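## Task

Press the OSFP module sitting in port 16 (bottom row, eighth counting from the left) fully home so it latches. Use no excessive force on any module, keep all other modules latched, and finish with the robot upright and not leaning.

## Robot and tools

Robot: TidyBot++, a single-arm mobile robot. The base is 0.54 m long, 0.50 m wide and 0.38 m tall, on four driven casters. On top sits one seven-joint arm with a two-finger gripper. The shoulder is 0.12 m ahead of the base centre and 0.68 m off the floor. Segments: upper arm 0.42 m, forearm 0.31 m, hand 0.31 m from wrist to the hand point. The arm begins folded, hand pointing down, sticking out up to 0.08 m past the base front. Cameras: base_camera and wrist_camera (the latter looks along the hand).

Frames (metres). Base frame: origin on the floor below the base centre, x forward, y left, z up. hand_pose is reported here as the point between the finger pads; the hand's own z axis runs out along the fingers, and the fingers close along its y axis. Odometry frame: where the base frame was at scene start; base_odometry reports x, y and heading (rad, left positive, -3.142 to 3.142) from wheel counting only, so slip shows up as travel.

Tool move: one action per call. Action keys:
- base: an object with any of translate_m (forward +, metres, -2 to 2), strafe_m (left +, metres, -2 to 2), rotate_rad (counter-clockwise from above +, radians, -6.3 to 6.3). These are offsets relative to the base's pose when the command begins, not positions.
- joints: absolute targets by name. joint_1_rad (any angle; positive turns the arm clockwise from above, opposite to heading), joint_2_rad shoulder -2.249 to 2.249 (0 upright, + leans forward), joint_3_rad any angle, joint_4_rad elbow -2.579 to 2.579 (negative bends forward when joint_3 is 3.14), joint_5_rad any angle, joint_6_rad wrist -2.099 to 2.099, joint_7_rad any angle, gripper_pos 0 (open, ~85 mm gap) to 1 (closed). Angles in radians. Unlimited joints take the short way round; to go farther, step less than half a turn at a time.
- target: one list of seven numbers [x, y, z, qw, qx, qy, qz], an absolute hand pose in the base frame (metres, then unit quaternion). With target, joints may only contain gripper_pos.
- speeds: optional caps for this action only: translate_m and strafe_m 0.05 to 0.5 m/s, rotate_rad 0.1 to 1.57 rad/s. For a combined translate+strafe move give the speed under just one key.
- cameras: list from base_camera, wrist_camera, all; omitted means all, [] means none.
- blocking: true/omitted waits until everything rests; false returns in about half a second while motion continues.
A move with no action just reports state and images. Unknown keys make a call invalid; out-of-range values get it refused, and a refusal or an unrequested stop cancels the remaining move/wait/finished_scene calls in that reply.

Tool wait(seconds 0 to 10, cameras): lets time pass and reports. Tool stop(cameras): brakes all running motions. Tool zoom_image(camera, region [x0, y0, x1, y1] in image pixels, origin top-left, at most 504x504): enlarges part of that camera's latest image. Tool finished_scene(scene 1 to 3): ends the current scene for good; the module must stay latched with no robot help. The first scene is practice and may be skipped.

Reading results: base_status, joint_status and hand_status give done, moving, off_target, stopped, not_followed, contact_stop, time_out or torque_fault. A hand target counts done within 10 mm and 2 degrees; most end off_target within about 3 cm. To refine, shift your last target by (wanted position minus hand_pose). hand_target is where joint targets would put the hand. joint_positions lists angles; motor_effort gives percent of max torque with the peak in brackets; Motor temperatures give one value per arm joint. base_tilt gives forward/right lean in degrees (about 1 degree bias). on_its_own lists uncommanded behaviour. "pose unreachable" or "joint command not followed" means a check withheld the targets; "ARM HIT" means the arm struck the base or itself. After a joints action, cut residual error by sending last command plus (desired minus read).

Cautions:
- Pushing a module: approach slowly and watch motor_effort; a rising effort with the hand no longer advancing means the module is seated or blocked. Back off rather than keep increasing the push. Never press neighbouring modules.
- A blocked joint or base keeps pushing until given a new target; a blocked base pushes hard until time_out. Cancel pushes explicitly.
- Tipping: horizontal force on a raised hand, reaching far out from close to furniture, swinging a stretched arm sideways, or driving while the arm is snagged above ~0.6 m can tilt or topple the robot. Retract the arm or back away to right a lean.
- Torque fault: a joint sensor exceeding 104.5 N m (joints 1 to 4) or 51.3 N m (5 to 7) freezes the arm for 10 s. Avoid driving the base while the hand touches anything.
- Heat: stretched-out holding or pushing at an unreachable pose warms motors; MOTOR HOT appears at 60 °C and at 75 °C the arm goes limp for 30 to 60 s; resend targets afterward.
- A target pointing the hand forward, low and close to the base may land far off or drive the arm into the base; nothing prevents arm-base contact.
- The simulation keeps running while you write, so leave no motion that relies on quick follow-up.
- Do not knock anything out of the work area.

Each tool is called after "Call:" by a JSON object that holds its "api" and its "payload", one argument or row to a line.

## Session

Call:
{"api": "move", "payload": {
  "base": {"translate_m":-0.2},
  "joints": {"joint_1_rad":-0.01,"joint_2_rad":0.943,"joint_3_rad":3.1116,"joint_4_rad":-2.187,"joint_5_rad":0.03,"joint_6_rad":1.6,"joint_7_rad":1.54,"gripper_pos":1}
}}

Scene clock: 3.37 s.
Motor temperatures (°C): [33 27 27 30 38 35 35]
move: done
base_odometry: x=-0.200 y=+0.000 heading=+0.000
base_tilt: forward=-0.3 right=+0.2
base_status: done
joint_positions: joint_1_rad=-0.014 joint_2_rad=+0.919 joint_3_rad=+3.130 joint_4_rad=-2.213 joint_5_rad=-0.013 joint_6_rad=+1.563 joint_7_rad=+1.593 gripper_pos=+0.999
joint_status: all done
motor_effort: joint_1_rad=-1(2) joint_2_rad=-38(39) joint_3_rad=-1(2) joint_4_rad=+6(15) joint_5_rad=+1(2) joint_6_rad=+9(9) joint_7_rad=+1(2)
hand_pose: x=+0.7677 y=+0.0116 z=+0.6237 quat_wxyz=(+0.002, +0.706, +0.008, +0.708) (m; base frame)
hand_target: x=+0.7733 y=+0.0301 z=+0.6280 quat_wxyz=(-0.040, +0.692, +0.001, +0.721) (m; base frame)
hand_status: not commanded
pictures: base_camera, wrist_camera
Images, in order (width x height): base_camera 644x364, wrist_camera 644x476.

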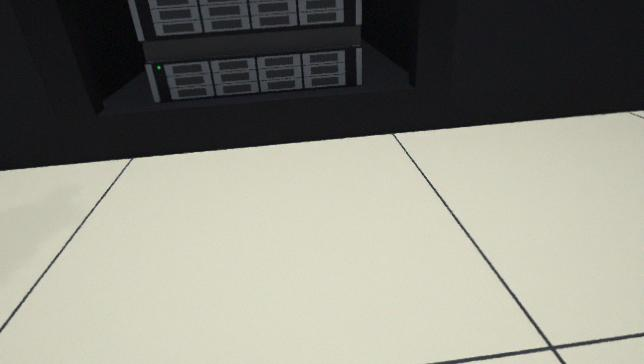

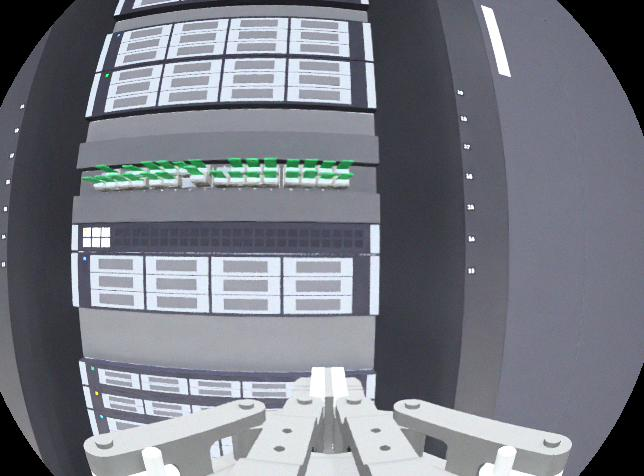

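Call:
{"api": "zoom_image", "payload": {
  "camera": "wrist_camera",
  "region": [70, 130, 390, 260]
}}

Scaled by 1.575.

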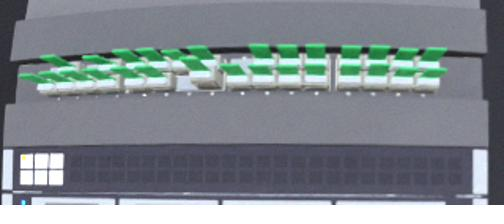

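Call:
{"api": "move", "payload": {
  "base": {"translate_m":0.1,"strafe_m":0.18},
  "joints": {"joint_1_rad":-0.01,"joint_2_rad":0.431,"joint_3_rad":3.1116,"joint_4_rad":-2.32,"joint_5_rad":0.03,"joint_6_rad":1.21,"joint_7_rad":1.54},
  "cameras": ["wrist_camera"]
}}

Call:
{"api": "zoom_image", "payload": {
  "camera": "wrist_camera",
  "region": [200, 200, 460, 400]
}}

Scene clock: 15.60 s.
Motor temperatures (°C): [33 27 27 30 38 35 35]
move: done
base_odometry: x=-0.100 y=+0.180 heading=+0.000
base_tilt: forward=-0.3 right=+0.2
base_status: done
joint_positions: joint_1_rad=-0.017 joint_2_rad=+0.436 joint_3_rad=+3.127 joint_4_rad=-2.295 joint_5_rad=-0.013 joint_6_rad=+1.250 joint_7_rad=+1.593 gripper_pos=+0.999
joint_status: all done
motor_effort: joint_1_rad=-1(4) joint_2_rad=-29(40) joint_3_rad=-1(3) joint_4_rad=+13(14) joint_5_rad=+0(2) joint_6_rad=+9(10) joint_7_rad=+1(2)
hand_pose: x=+0.7318 y=+0.0153 z=+0.8030 quat_wxyz=(-0.002, +0.675, +0.010, +0.738) (m; base frame)
hand_target: x=+0.7244 y=+0.0314 z=+0.7830 quat_wxyz=(-0.035, +0.696, +0.012, +0.717) (m; base frame)
hand_status: not commanded
pictures: wrist_camera
Images, in order (width x height): wrist_camera 644x476.

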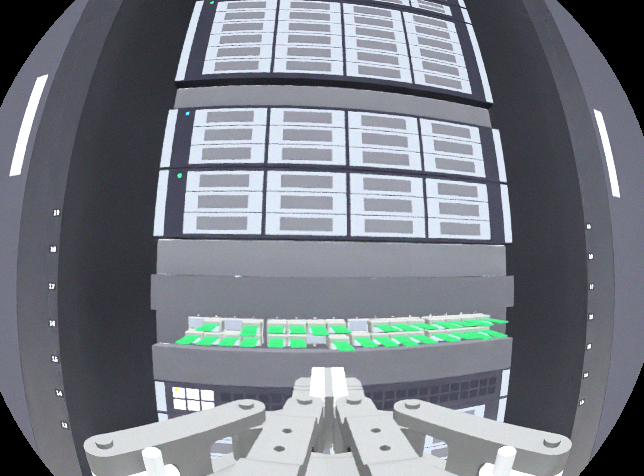

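Scaled by 1.938.

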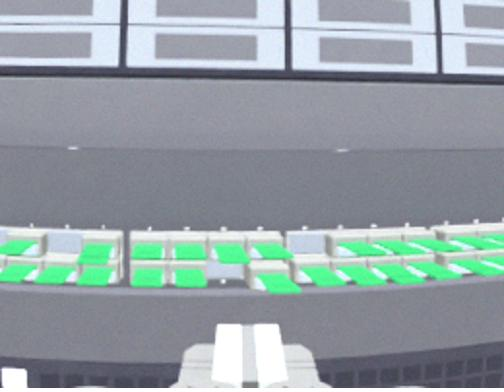

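Call:
{"api": "move", "payload": {
  "base": {"translate_m":0.1,"strafe_m":-0.157,"rotate_rad":0.12},
  "joints": {"joint_6_rad":1.12},
  "cameras": ["wrist_camera"]
}}

Call:
{"api": "zoom_image", "payload": {
  "camera": "wrist_camera",
  "region": [240, 270, 420, 430]
}}

Scene clock: 22.97 s.
Motor temperatures (°C): [33 27 27 30 38 35 35]
move: done
base_odometry: x=+0.000 y=+0.023 heading=+0.121
base_tilt: forward=-0.3 right=+0.3
base_status: done
joint_positions: joint_1_rad=-0.004 joint_2_rad=+0.430 joint_3_rad=+3.118 joint_4_rad=-2.300 joint_5_rad=-0.013 joint_6_rad=+1.144 joint_7_rad=+1.593 gripper_pos=+0.999
joint_status: all done
motor_effort: joint_1_rad=+0(4) joint_2_rad=-29(31) joint_3_rad=-1(3) joint_4_rad=+13(14) joint_5_rad=+1(2) joint_6_rad=+8(10) joint_7_rad=+2(2)
hand_pose: x=+0.7310 y=+0.0126 z=+0.7715 quat_wxyz=(-0.002, +0.712, +0.008, +0.702) (m; base frame)
hand_target: x=+0.7240 y=+0.0314 z=+0.7550 quat_wxyz=(-0.033, +0.728, +0.012, +0.685) (m; base frame)
hand_status: not commanded
pictures: wrist_camera
Images, in order (width x height): wrist_camera 644x476.

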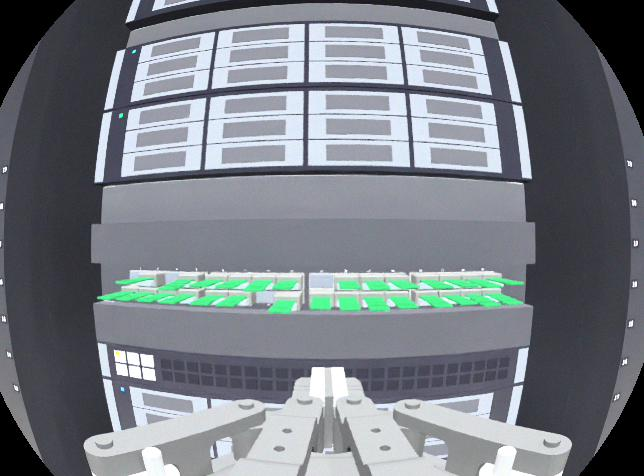

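Scaled by 2.800.

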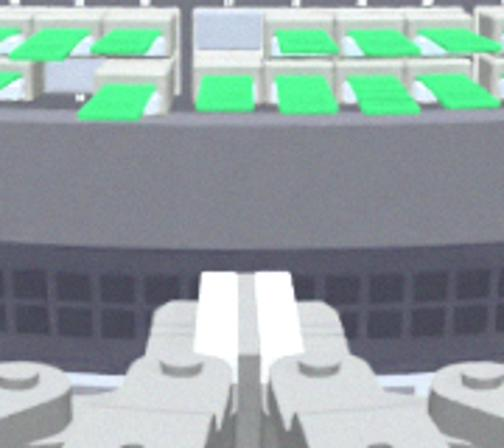

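Call:
{"api": "move", "payload": {
  "base": {"translate_m":0.07,"strafe_m":0.03},
  "speeds": {"translate_m":0.2},
  "cameras": ["wrist_camera"]
}}

Call:
{"api": "zoom_image", "payload": {
  "camera": "wrist_camera",
  "region": [260, 270, 420, 430]
}}

Scene clock: 27.73 s.
Motor temperatures (°C): [33 27 27 30 38 35 35]
move: done
base_odometry: x=+0.066 y=+0.061 heading=+0.121
base_tilt: forward=-0.3 right=+0.1
base_status: done
joint_positions: joint_1_rad=-0.005 joint_2_rad=+0.429 joint_3_rad=+3.118 joint_4_rad=-2.301 joint_5_rad=-0.013 joint_6_rad=+1.144 joint_7_rad=+1.593 gripper_pos=+0.999
joint_status: not commanded
motor_effort: joint_1_rad=-1(2) joint_2_rad=-29(32) joint_3_rad=-1(2) joint_4_rad=+13(14) joint_5_rad=+1(1) joint_6_rad=+9(9) joint_7_rad=+0(2)
hand_pose: x=+0.7306 y=+0.0131 z=+0.7715 quat_wxyz=(-0.003, +0.713, +0.008, +0.702) (m; base frame)
hand_target: x=+0.7240 y=+0.0314 z=+0.7550 quat_wxyz=(-0.033, +0.728, +0.012, +0.685) (m; base frame)
hand_status: not commanded
pictures: wrist_camera
Images, in order (width x height): wrist_camera 644x476.

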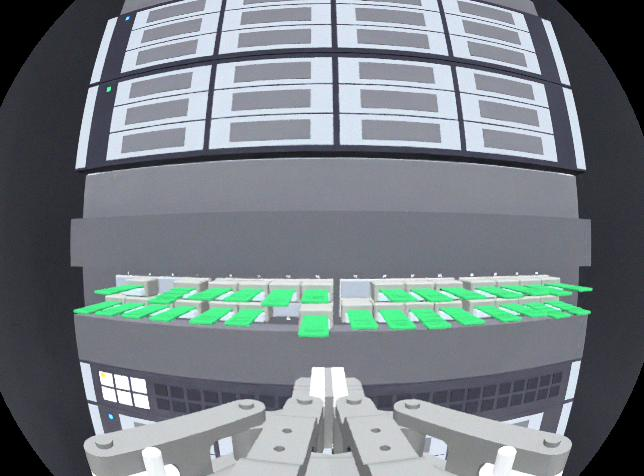

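Scaled by 3.150.

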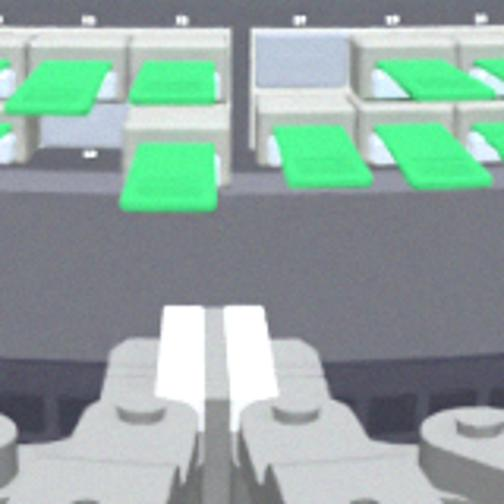

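Call:
{"api": "move", "payload": {
  "base": {"translate_m":0.02,"strafe_m":0.007},
  "joints": {"joint_2_rad":0.39,"joint_4_rad":-2.365,"joint_6_rad":1.165},
  "cameras": ["wrist_camera"]
}}

Call:
{"api": "zoom_image", "payload": {
  "camera": "wrist_camera",
  "region": [260, 270, 420, 430]
}}

Scene clock: 34.70 s.
Motor temperatures (°C): [32 27 27 30 38 35 35]
move: done
base_odometry: x=+0.085 y=+0.071 heading=+0.121
base_tilt: forward=-0.3 right=+0.2
base_status: done
joint_positions: joint_1_rad=-0.006 joint_2_rad=+0.400 joint_3_rad=+3.118 joint_4_rad=-2.340 joint_5_rad=-0.013 joint_6_rad=+1.154 joint_7_rad=+1.593 gripper_pos=+0.999
joint_status: all done
motor_effort: joint_1_rad=-1(2) joint_2_rad=-29(30) joint_3_rad=-1(2) joint_4_rad=+13(14) joint_5_rad=+1(1) joint_6_rad=+9(9) joint_7_rad=+1(2)
hand_pose: x=+0.7166 y=+0.0133 z=+0.7751 quat_wxyz=(-0.003, +0.713, +0.009, +0.701) (m; base frame)
hand_target: x=+0.7075 y=+0.0311 z=+0.7741 quat_wxyz=(-0.034, +0.714, +0.012, +0.700) (m; base frame)
hand_status: not commanded
pictures: wrist_camera
Images, in order (width x height): wrist_camera 644x476.

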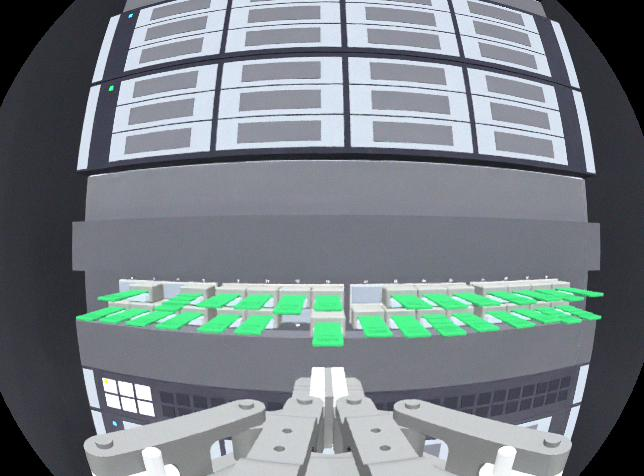

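Scaled by 3.150.

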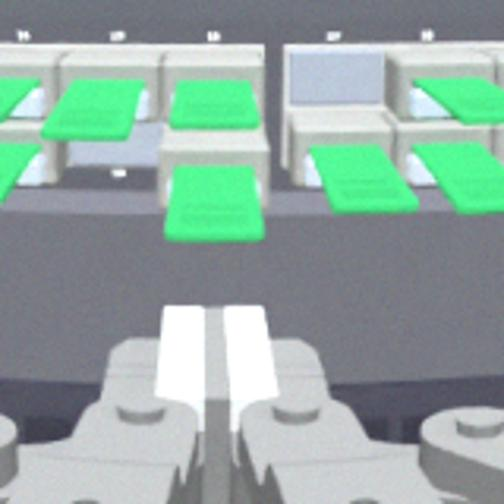

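Call:
{"api": "move", "payload": {
  "base": {"translate_m":0.03},
  "speeds": {"translate_m":0.1},
  "joints": {"joint_2_rad":0.35,"joint_4_rad":-2.38,"joint_6_rad":1.175},
  "cameras": ["wrist_camera"]
}}

Call:
{"api": "zoom_image", "payload": {
  "camera": "wrist_camera",
  "region": [260, 270, 420, 430]
}}

Scene clock: 38.27 s.
Motor temperatures (°C): [32 27 27 30 38 35 35]
move: done
base_odometry: x=+0.115 y=+0.075 heading=+0.121
base_tilt: forward=-0.4 right=+0.3
base_status: done
joint_positions: joint_1_rad=-0.006 joint_2_rad=+0.356 joint_3_rad=+3.118 joint_4_rad=-2.360 joint_5_rad=-0.013 joint_6_rad=+1.154 joint_7_rad=+1.593 gripper_pos=+0.999
joint_status: all done
motor_effort: joint_1_rad=-1(1) joint_2_rad=-27(29) joint_3_rad=-1(1) joint_4_rad=+13(14) joint_5_rad=+1(1) joint_6_rad=+9(9) joint_7_rad=+0(2)
hand_pose: x=+0.7063 y=+0.0132 z=+0.7924 quat_wxyz=(-0.003, +0.704, +0.009, +0.710) (m; base frame)
hand_target: x=+0.6991 y=+0.0310 z=+0.7941 quat_wxyz=(-0.034, +0.701, +0.013, +0.712) (m; base frame)
hand_status: not commanded
pictures: wrist_camera
Images, in order (width x height): wrist_camera 644x476.

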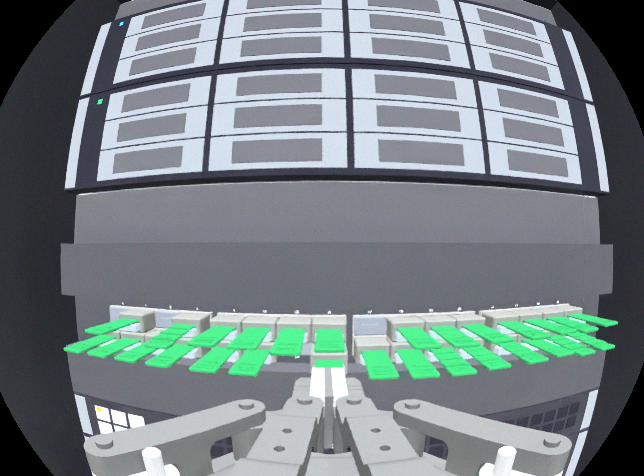

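Scaled by 3.150.

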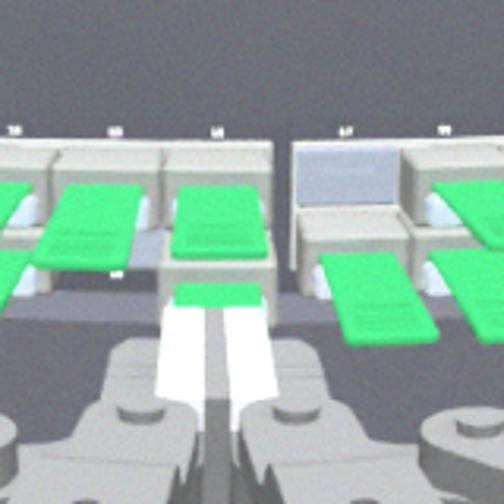

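Call:
{"api": "move", "payload": {
  "base": {"translate_m":0.02},
  "speeds": {"translate_m":0.05},
  "cameras": ["wrist_camera"]
}}

Call:
{"api": "zoom_image", "payload": {
  "camera": "wrist_camera",
  "region": [260, 290, 420, 450]
}}

Scene clock: 42.83 s.
Motor temperatures (°C): [32 27 27 30 38 35 35]
move: done
base_odometry: x=+0.135 y=+0.077 heading=+0.121
base_tilt: forward=-0.3 right=+0.2
base_status: done
joint_positions: joint_1_rad=-0.006 joint_2_rad=+0.354 joint_3_rad=+3.118 joint_4_rad=-2.374 joint_5_rad=-0.013 joint_6_rad=+1.154 joint_7_rad=+1.593 gripper_pos=+0.999
joint_status: not commanded
motor_effort: joint_1_rad=-1(1) joint_2_rad=-26(27) joint_3_rad=-1(1) joint_4_rad=+12(17) joint_5_rad=+1(1) joint_6_rad=+8(9) joint_7_rad=+0(2)
hand_pose: x=+0.7020 y=+0.0132 z=+0.7879 quat_wxyz=(-0.003, +0.708, +0.009, +0.706) (m; base frame)
hand_target: x=+0.6991 y=+0.0310 z=+0.7941 quat_wxyz=(-0.034, +0.701, +0.013, +0.712) (m; base frame)
hand_status: not commanded
pictures: wrist_camera
Images, in order (width x height): wrist_camera 644x476.

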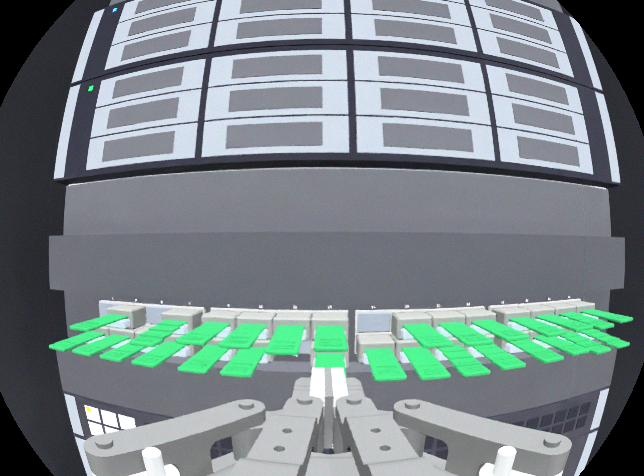

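Scaled by 3.150.

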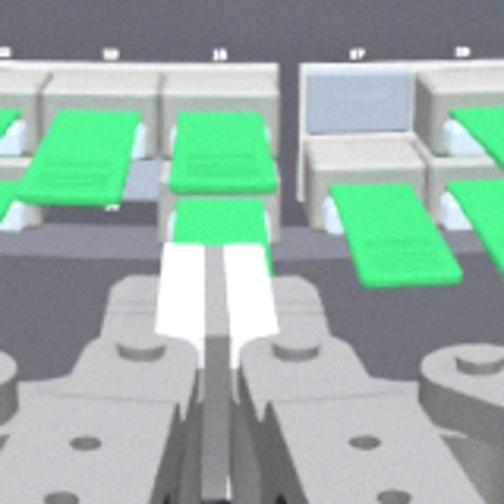

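Call:
{"api": "move", "payload": {
  "base": {"translate_m":0.02},
  "speeds": {"translate_m":0.05},
  "cameras": ["wrist_camera"]
}}

Call:
{"api": "zoom_image", "payload": {
  "camera": "wrist_camera",
  "region": [260, 290, 420, 450]
}}

Scene clock: 46.27 s.
Motor temperatures (°C): [32 27 27 30 38 35 35]
move: done
base_odometry: x=+0.154 y=+0.080 heading=+0.121
base_tilt: forward=-0.3 right=+0.2
base_status: done
joint_positions: joint_1_rad=-0.006 joint_2_rad=+0.351 joint_3_rad=+3.118 joint_4_rad=-2.399 joint_5_rad=-0.013 joint_6_rad=+1.154 joint_7_rad=+1.593 gripper_pos=+0.999
joint_status: not commanded
motor_effort: joint_1_rad=+0(1) joint_2_rad=-27(30) joint_3_rad=-1(1) joint_4_rad=+20(21) joint_5_rad=+0(1) joint_6_rad=+11(12) joint_7_rad=+1(2)
hand_pose: x=+0.6946 y=+0.0131 z=+0.7786 quat_wxyz=(-0.002, +0.716, +0.009, +0.698) (m; base frame)
hand_target: x=+0.6991 y=+0.0310 z=+0.7941 quat_wxyz=(-0.034, +0.701, +0.013, +0.712) (m; base frame)
hand_status: not commanded
pictures: wrist_camera
Images, in order (width x height): wrist_camera 644x476.

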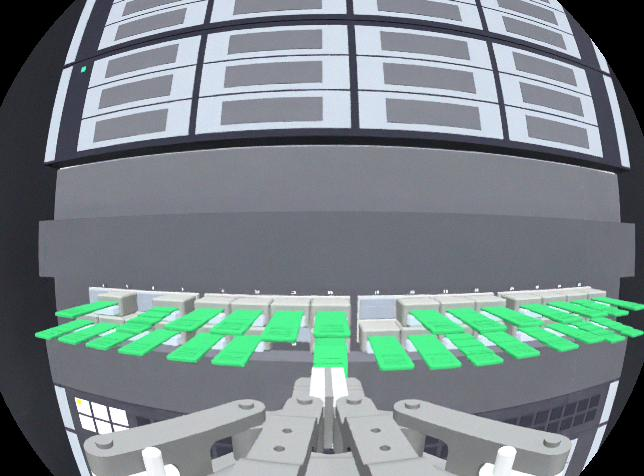

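Scaled by 3.150.

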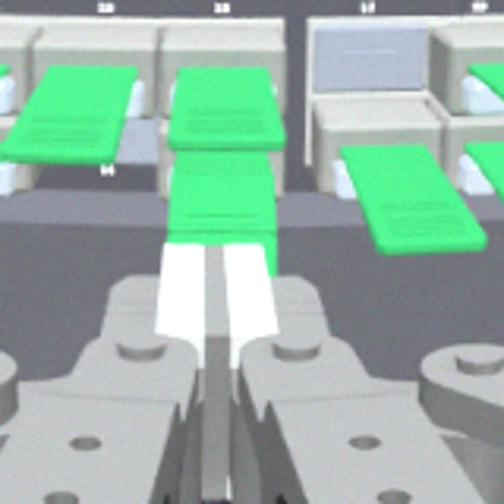

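Call:
{"api": "move", "payload": {
  "base": {"translate_m":0.012},
  "speeds": {"translate_m":0.05},
  "cameras": ["wrist_camera"]
}}

Call:
{"api": "zoom_image", "payload": {
  "camera": "wrist_camera",
  "region": [260, 290, 420, 450]
}}

Scene clock: 48.70 s.
Motor temperatures (°C): [32 27 27 30 38 36 35]
move: done
base_odometry: x=+0.166 y=+0.081 heading=+0.121
base_tilt: forward=-0.3 right=+0.2
base_status: done
joint_positions: joint_1_rad=-0.006 joint_2_rad=+0.355 joint_3_rad=+3.118 joint_4_rad=-2.410 joint_5_rad=-0.013 joint_6_rad=+1.154 joint_7_rad=+1.593 gripper_pos=+0.999
joint_status: not commanded
motor_effort: joint_1_rad=-1(2) joint_2_rad=-31(31) joint_3_rad=-1(2) joint_4_rad=+21(23) joint_5_rad=+1(2) joint_6_rad=+13(14) joint_7_rad=+1(2)
hand_pose: x=+0.6915 y=+0.0130 z=+0.7715 quat_wxyz=(-0.002, +0.721, +0.009, +0.693) (m; base frame)
hand_target: x=+0.6991 y=+0.0310 z=+0.7941 quat_wxyz=(-0.034, +0.701, +0.013, +0.712) (m; base frame)
hand_status: not commanded
pictures: wrist_camera
Images, in order (width x height): wrist_camera 644x476.

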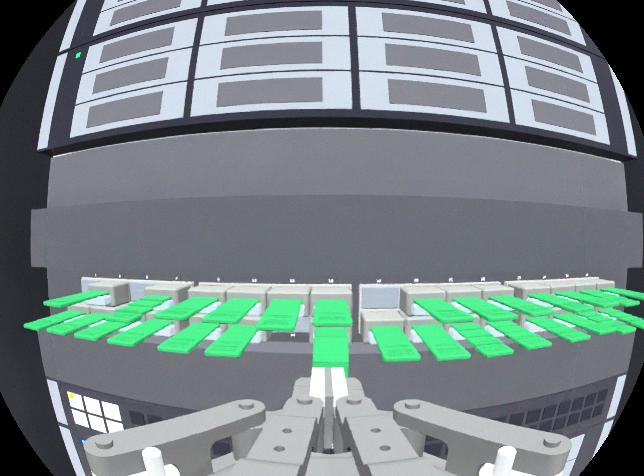

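Scaled by 3.150.

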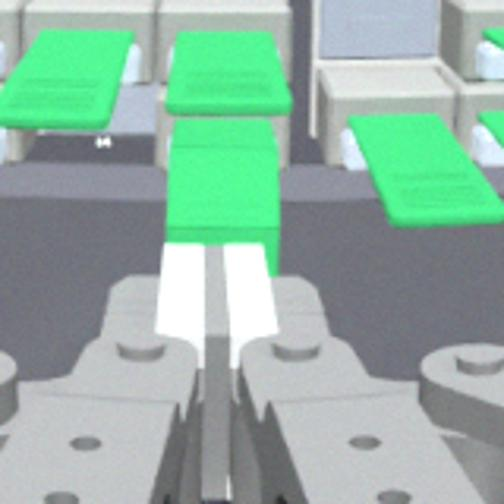

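Call:
{"api": "move", "payload": {
  "base": {"translate_m":-0.06},
  "speeds": {"translate_m":0.15},
  "cameras": ["wrist_camera"]
}}

Call:
{"api": "zoom_image", "payload": {
  "camera": "wrist_camera",
  "region": [250, 290, 410, 420]
}}

Scene clock: 51.07 s.
Motor temperatures (°C): [32 27 27 30 38 36 35]
move: done
base_odometry: x=+0.107 y=+0.074 heading=+0.121
base_tilt: forward=-0.3 right=+0.2
base_status: done
joint_positions: joint_1_rad=-0.006 joint_2_rad=+0.346 joint_3_rad=+3.118 joint_4_rad=-2.385 joint_5_rad=-0.013 joint_6_rad=+1.167 joint_7_rad=+1.593 gripper_pos=+0.999
joint_status: not commanded
motor_effort: joint_1_rad=+0(1) joint_2_rad=-26(33) joint_3_rad=-1(1) joint_4_rad=+13(22) joint_5_rad=+1(1) joint_6_rad=+9(14) joint_7_rad=+0(2)
hand_pose: x=+0.6979 y=+0.0131 z=+0.7917 quat_wxyz=(-0.002, +0.705, +0.009, +0.710) (m; base frame)
hand_target: x=+0.6991 y=+0.0310 z=+0.7941 quat_wxyz=(-0.034, +0.701, +0.013, +0.712) (m; base frame)
hand_status: not commanded
pictures: wrist_camera
Images, in order (width x height): wrist_camera 644x476.

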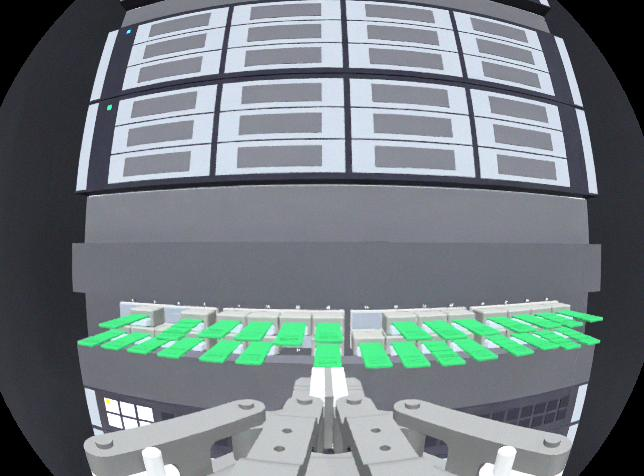

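Scaled by 3.150.

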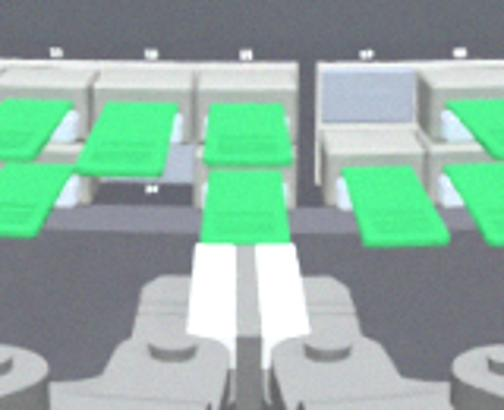

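Call:
{"api": "move", "payload": {
  "base": {"translate_m":-0.025},
  "cameras": ["wrist_camera"]
}}

Call:
{"api": "zoom_image", "payload": {
  "camera": "wrist_camera",
  "region": [270, 295, 390, 395]
}}

Scene clock: 53.43 s.
Motor temperatures (°C): [32 27 27 30 38 36 35]
move: done
base_odometry: x=+0.082 y=+0.071 heading=+0.121
base_tilt: forward=-0.3 right=+0.2
base_status: done
joint_positions: joint_1_rad=-0.006 joint_2_rad=+0.343 joint_3_rad=+3.118 joint_4_rad=-2.385 joint_5_rad=-0.013 joint_6_rad=+1.167 joint_7_rad=+1.593 gripper_pos=+0.999
joint_status: not commanded
motor_effort: joint_1_rad=-1(2) joint_2_rad=-26(29) joint_3_rad=-1(1) joint_4_rad=+13(15) joint_5_rad=+1(1) joint_6_rad=+9(9) joint_7_rad=+0(2)
hand_pose: x=+0.6976 y=+0.0130 z=+0.7930 quat_wxyz=(-0.002, +0.704, +0.009, +0.710) (m; base frame)
hand_target: x=+0.6991 y=+0.0310 z=+0.7941 quat_wxyz=(-0.034, +0.701, +0.013, +0.712) (m; base frame)
hand_status: not commanded
pictures: wrist_camera
Images, in order (width x height): wrist_camera 644x476.

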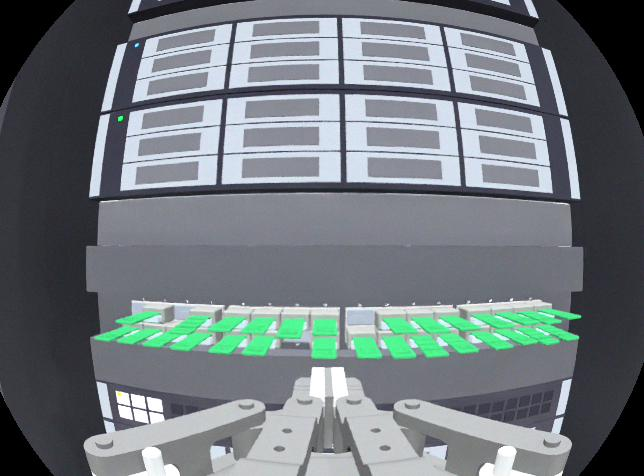

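Scaled by 4.200.

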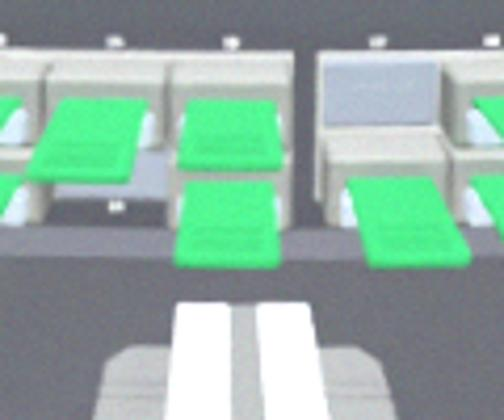

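Call:
{"api": "move", "payload": {
  "base": {"translate_m":0.065},
  "speeds": {"translate_m":0.1},
  "cameras": ["wrist_camera"]
}}

Call:
{"api": "zoom_image", "payload": {
  "camera": "wrist_camera",
  "region": [250, 290, 410, 420]
}}

Call:
{"api": "move", "payload": {
  "joints": {"joint_4_rad":-2.34},
  "cameras": ["wrist_camera"]
}}

Call:
{"api": "zoom_image", "payload": {
  "camera": "wrist_camera",
  "region": [250, 290, 410, 420]
}}

Scene clock: 63.50 s.
Motor temperatures (°C): [32 27 27 30 38 36 35]
move: done
base_odometry: x=+0.146 y=+0.079 heading=+0.121
base_tilt: forward=-0.4 right=+0.3
base_status: done
joint_positions: joint_1_rad=-0.006 joint_2_rad=+0.343 joint_3_rad=+3.118 joint_4_rad=-2.385 joint_5_rad=-0.013 joint_6_rad=+1.167 joint_7_rad=+1.593 gripper_pos=+0.999
joint_status: not commanded
motor_effort: joint_1_rad=+0(1) joint_2_rad=-26(28) joint_3_rad=-1(1) joint_4_rad=+13(14) joint_5_rad=+1(1) joint_6_rad=+8(9) joint_7_rad=+1(2)
hand_pose: x=+0.6976 y=+0.0130 z=+0.7933 quat_wxyz=(-0.002, +0.704, +0.009, +0.710) (m; base frame)
hand_target: x=+0.6991 y=+0.0310 z=+0.7941 quat_wxyz=(-0.034, +0.701, +0.013, +0.712) (m; base frame)
hand_status: not commanded
pictures: wrist_camera
Images, in order (width x height): wrist_camera 644x476.

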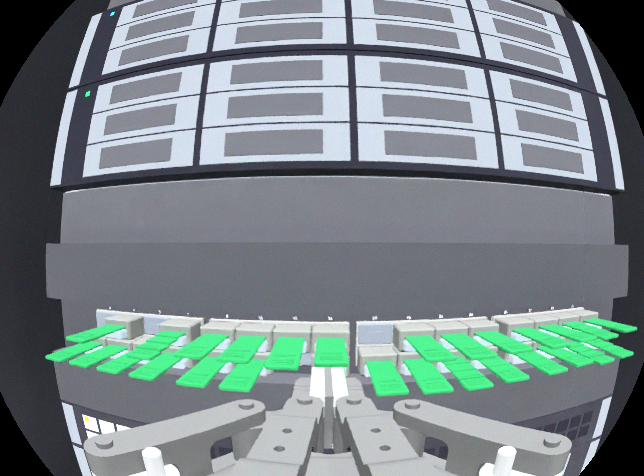

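Scaled by 3.150.

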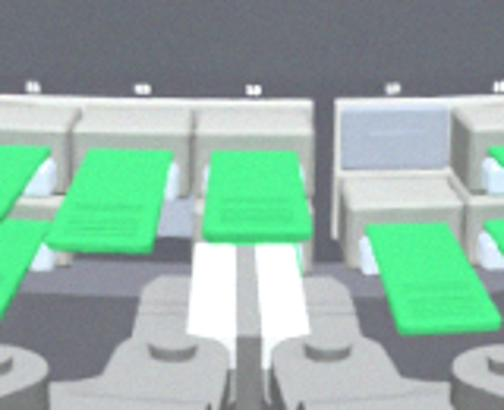

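Scene clock: 64.20 s.
Motor temperatures (°C): [32 27 27 30 38 36 35]
move: done
base_odometry: x=+0.146 y=+0.079 heading=+0.121
base_tilt: forward=-0.4 right=+0.3
base_status: not commanded
joint_positions: joint_1_rad=-0.006 joint_2_rad=+0.342 joint_3_rad=+3.118 joint_4_rad=-2.378 joint_5_rad=-0.013 joint_6_rad=+1.167 joint_7_rad=+1.593 gripper_pos=+0.999
joint_status: all done
motor_effort: joint_1_rad=-1(1) joint_2_rad=-25(27) joint_3_rad=-1(1) joint_4_rad=+17(18) joint_5_rad=+1(1) joint_6_rad=+9(9) joint_7_rad=+1(2)
hand_pose: x=+0.6996 y=+0.0131 z=+0.7974 quat_wxyz=(-0.002, +0.701, +0.009, +0.714) (m; base frame)
hand_target: x=+0.7100 y=+0.0312 z=+0.8118 quat_wxyz=(-0.034, +0.687, +0.013, +0.726) (m; base frame)
hand_status: not commanded
pictures: wrist_camera
Images, in order (width x height): wrist_camera 644x476.

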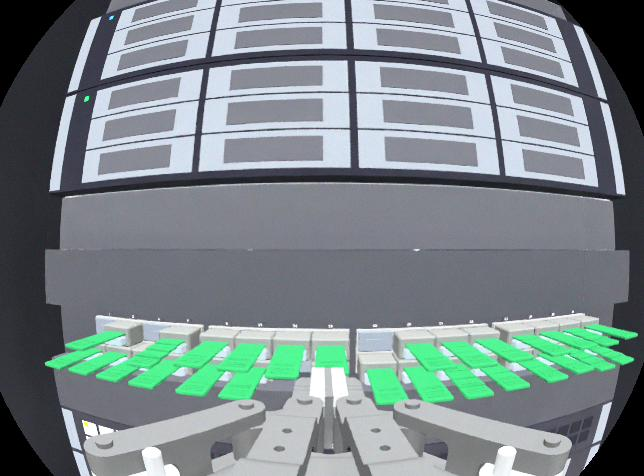

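Scaled by 3.150.

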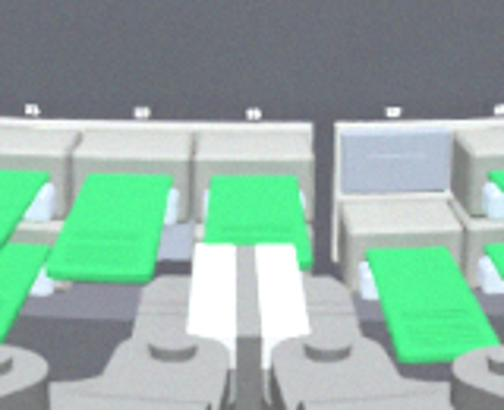

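Call:
{"api": "move", "payload": {
  "base": {"translate_m":-0.045},
  "cameras": []
}}

Call:
{"api": "move", "payload": {
  "joints": {"joint_2_rad":0.385,"joint_4_rad":-2.37,"joint_6_rad":1.195},
  "cameras": ["wrist_camera"]
}}

Call:
{"api": "zoom_image", "payload": {
  "camera": "wrist_camera",
  "region": [250, 290, 410, 420]
}}

Scene clock: 68.27 s.
Motor temperatures (°C): [32 27 27 30 38 36 35]
move: done
base_odometry: x=+0.102 y=+0.073 heading=+0.121
base_tilt: forward=-0.3 right=+0.3
base_status: done
joint_positions: joint_1_rad=-0.006 joint_2_rad=+0.342 joint_3_rad=+3.118 joint_4_rad=-2.354 joint_5_rad=-0.013 joint_6_rad=+1.167 joint_7_rad=+1.593 gripper_pos=+0.999
joint_status: not commanded
motor_effort: joint_1_rad=-1(1) joint_2_rad=-26(29) joint_3_rad=-1(1) joint_4_rad=+14(16) joint_5_rad=+1(1) joint_6_rad=+8(9) joint_7_rad=+0(2)
hand_pose: x=+0.7062 y=+0.0132 z=+0.8076 quat_wxyz=(-0.002, +0.692, +0.009, +0.722) (m; base frame)
hand_target: x=+0.7100 y=+0.0312 z=+0.8118 quat_wxyz=(-0.034, +0.687, +0.013, +0.726) (m; base frame)
hand_status: not commanded
pictures: none
No camera images: "cameras" was empty.

Scene clock: 68.97 s.
Motor temperatures (°C): [32 27 27 30 38 36 35]
move: done
base_odometry: x=+0.102 y=+0.073 heading=+0.121
base_tilt: forward=-0.4 right=+0.2
base_status: not commanded
joint_positions: joint_1_rad=-0.006 joint_2_rad=+0.366 joint_3_rad=+3.118 joint_4_rad=-2.359 joint_5_rad=-0.013 joint_6_rad=+1.174 joint_7_rad=+1.593 gripper_pos=+0.999
joint_status: all done
motor_effort: joint_1_rad=-1(1) joint_2_rad=-26(28) joint_3_rad=-1(1) joint_4_rad=+13(14) joint_5_rad=+1(1) joint_6_rad=+8(9) joint_7_rad=+1(2)
hand_pose: x=+0.7075 y=+0.0131 z=+0.7934 quat_wxyz=(-0.003, +0.700, +0.009, +0.714) (m; base frame)
hand_target: x=+0.7056 y=+0.0311 z=+0.7842 quat_wxyz=(-0.034, +0.703, +0.012, +0.710) (m; base frame)
hand_status: not commanded
pictures: wrist_camera
Images, in order (width x height): wrist_camera 644x476.

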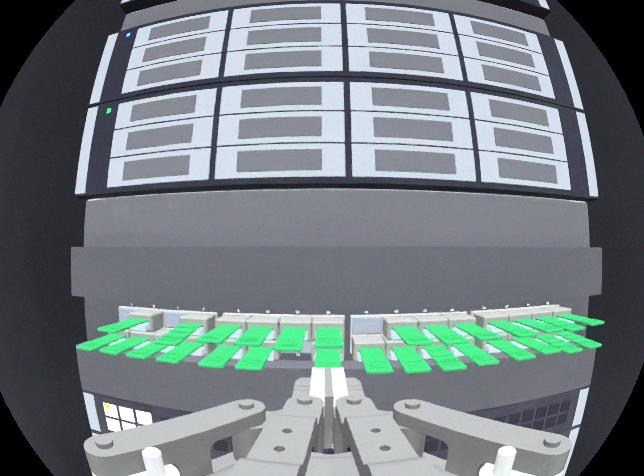

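Scaled by 3.150.

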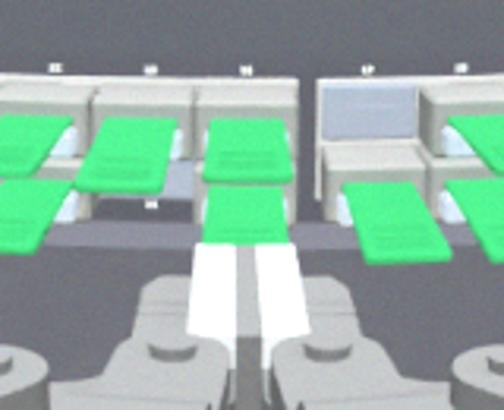

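Call:
{"api": "move", "payload": {
  "joints": {"joint_2_rad":0.40,"joint_4_rad":-2.385,"joint_6_rad":1.215},
  "cameras": []
}}

Call:
{"api": "move", "payload": {
  "base": {"translate_m":0.055},
  "speeds": {"translate_m":0.1},
  "cameras": ["wrist_camera"]
}}

Call:
{"api": "zoom_image", "payload": {
  "camera": "wrist_camera",
  "region": [250, 290, 410, 420]
}}

Scene clock: 71.23 s.
Motor temperatures (°C): [32 27 27 30 38 36 35]
move: done
base_odometry: x=+0.102 y=+0.073 heading=+0.121
base_tilt: forward=-0.3 right=+0.2
base_status: not commanded
joint_positions: joint_1_rad=-0.006 joint_2_rad=+0.377 joint_3_rad=+3.118 joint_4_rad=-2.367 joint_5_rad=-0.013 joint_6_rad=+1.190 joint_7_rad=+1.593 gripper_pos=+0.999
joint_status: all done
motor_effort: joint_1_rad=-1(1) joint_2_rad=-28(28) joint_3_rad=-1(1) joint_4_rad=+13(14) joint_5_rad=+0(1) joint_6_rad=+9(9) joint_7_rad=+1(2)
hand_pose: x=+0.7065 y=+0.0130 z=+0.7885 quat_wxyz=(-0.002, +0.701, +0.009, +0.713) (m; base frame)
hand_target: x=+0.7027 y=+0.0310 z=+0.7753 quat_wxyz=(-0.035, +0.707, +0.012, +0.707) (m; base frame)
hand_status: not commanded
pictures: none
No camera images: "cameras" was empty.

Scene clock: 72.57 s.
Motor temperatures (°C): [32 27 27 30 38 36 35]
move: done
base_odometry: x=+0.156 y=+0.080 heading=+0.121
base_tilt: forward=-0.3 right=+0.3
base_status: done
joint_positions: joint_1_rad=-0.006 joint_2_rad=+0.390 joint_3_rad=+3.118 joint_4_rad=-2.400 joint_5_rad=-0.013 joint_6_rad=+1.190 joint_7_rad=+1.593 gripper_pos=+0.999
joint_status: not commanded
motor_effort: joint_1_rad=-1(2) joint_2_rad=-27(30) joint_3_rad=-1(2) joint_4_rad=+15(19) joint_5_rad=+1(1) joint_6_rad=+10(11) joint_7_rad=+1(2)
hand_pose: x=+0.6978 y=+0.0129 z=+0.7670 quat_wxyz=(-0.002, +0.717, +0.009, +0.697) (m; base frame)
hand_target: x=+0.7027 y=+0.0310 z=+0.7753 quat_wxyz=(-0.035, +0.707, +0.012, +0.707) (m; base frame)
hand_status: not commanded
pictures: wrist_camera
Images, in order (width x height): wrist_camera 644x476.

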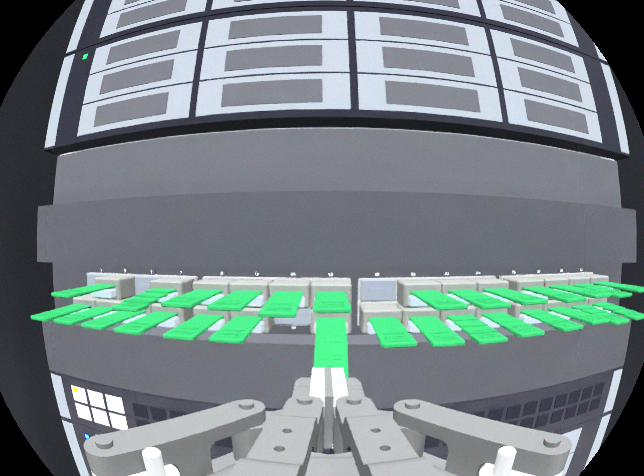

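Scaled by 3.150.

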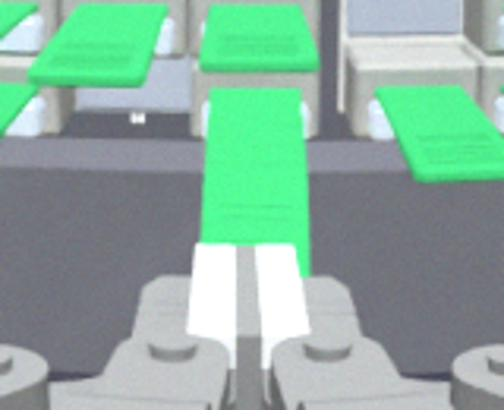

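Call:
{"api": "move", "payload": {
  "base": {"translate_m":0.018},
  "speeds": {"translate_m":0.05},
  "cameras": ["wrist_camera"]
}}

Call:
{"api": "zoom_image", "payload": {
  "camera": "wrist_camera",
  "region": [250, 270, 410, 400]
}}

Scene clock: 74.93 s.
Motor temperatures (°C): [32 27 27 30 38 36 35]
move: done
base_odometry: x=+0.174 y=+0.083 heading=+0.121
base_tilt: forward=-0.3 right=+0.2
base_status: done
joint_positions: joint_1_rad=-0.006 joint_2_rad=+0.398 joint_3_rad=+3.118 joint_4_rad=-2.407 joint_5_rad=-0.013 joint_6_rad=+1.190 joint_7_rad=+1.593 gripper_pos=+0.999
joint_status: not commanded
motor_effort: joint_1_rad=-1(1) joint_2_rad=-29(31) joint_3_rad=-1(1) joint_4_rad=+16(20) joint_5_rad=+1(1) joint_6_rad=+11(13) joint_7_rad=+1(2)
hand_pose: x=+0.6964 y=+0.0129 z=+0.7595 quat_wxyz=(-0.002, +0.722, +0.009, +0.691) (m; base frame)
hand_target: x=+0.7027 y=+0.0310 z=+0.7753 quat_wxyz=(-0.035, +0.707, +0.012, +0.707) (m; base frame)
hand_status: not commanded
pictures: wrist_camera
Images, in order (width x height): wrist_camera 644x476.

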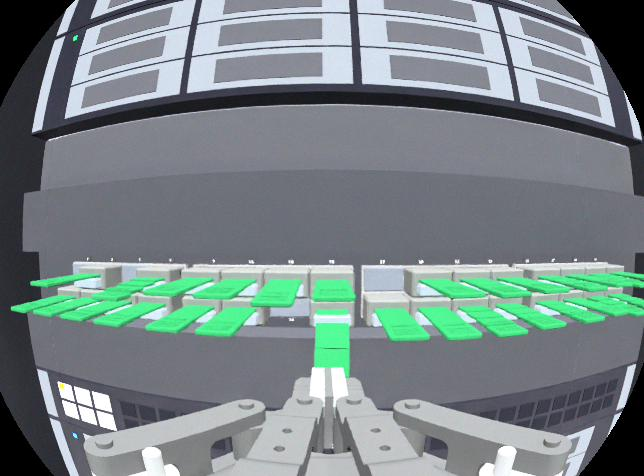

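Scaled by 3.150.

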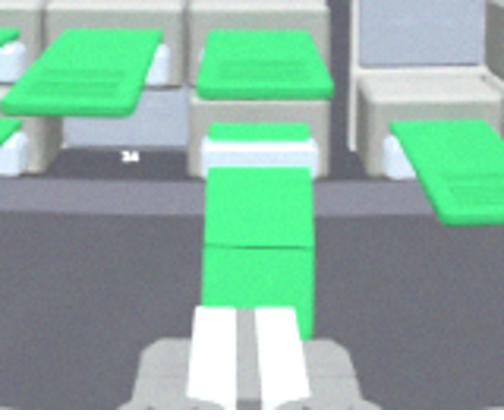

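Call:
{"api": "move", "payload": {
  "base": {"translate_m":-0.06},
  "speeds": {"translate_m":0.2},
  "cameras": ["wrist_camera"]
}}

Call:
{"api": "zoom_image", "payload": {
  "camera": "wrist_camera",
  "region": [270, 300, 400, 370]
}}

Call:
{"api": "zoom_image", "payload": {
  "camera": "wrist_camera",
  "region": [305, 305, 355, 370]
}}

Scene clock: 79.57 s.
Motor temperatures (°C): [32 27 27 30 38 36 35]
move: done
base_odometry: x=+0.114 y=+0.075 heading=+0.121
base_tilt: forward=-0.3 right=+0.2
base_status: done
joint_positions: joint_1_rad=-0.006 joint_2_rad=+0.397 joint_3_rad=+3.118 joint_4_rad=-2.394 joint_5_rad=-0.013 joint_6_rad=+1.201 joint_7_rad=+1.593 gripper_pos=+0.999
joint_status: not commanded
motor_effort: joint_1_rad=-1(2) joint_2_rad=-27(30) joint_3_rad=-1(1) joint_4_rad=+11(15) joint_5_rad=+0(1) joint_6_rad=+9(11) joint_7_rad=+0(2)
hand_pose: x=+0.7003 y=+0.0129 z=+0.7687 quat_wxyz=(-0.002, +0.714, +0.009, +0.700) (m; base frame)
hand_target: x=+0.7027 y=+0.0310 z=+0.7753 quat_wxyz=(-0.035, +0.707, +0.012, +0.707) (m; base frame)
hand_status: not commanded
pictures: wrist_camera
Images, in order (width x height): wrist_camera 644x476.

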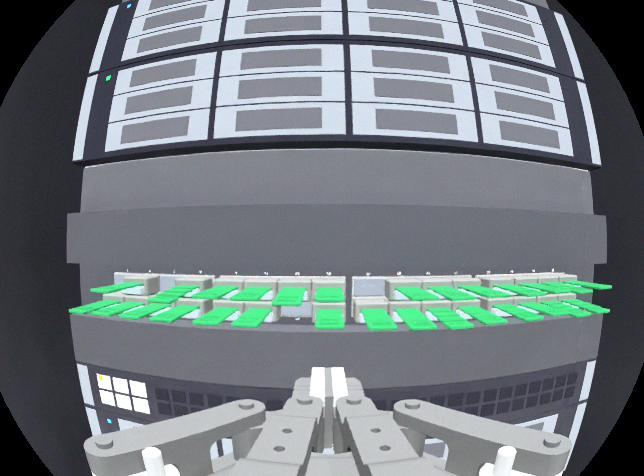

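Scaled by 3.877.

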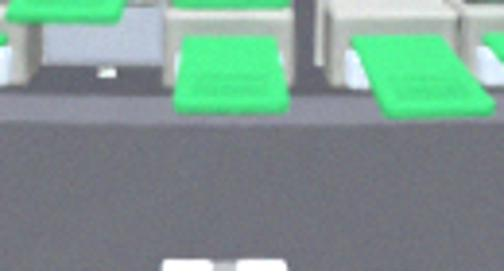

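Scaled by 7.754.

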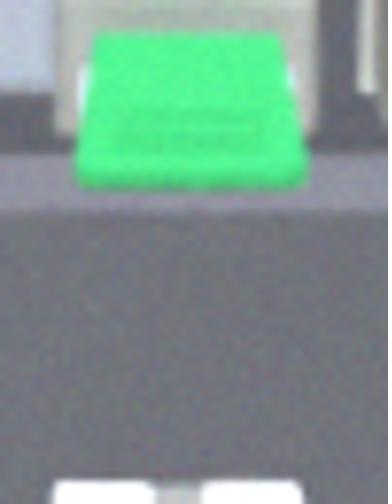

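Call:
{"api": "finished_scene", "payload": {
  "scene": 2
}}

The scene is finished: the task was done.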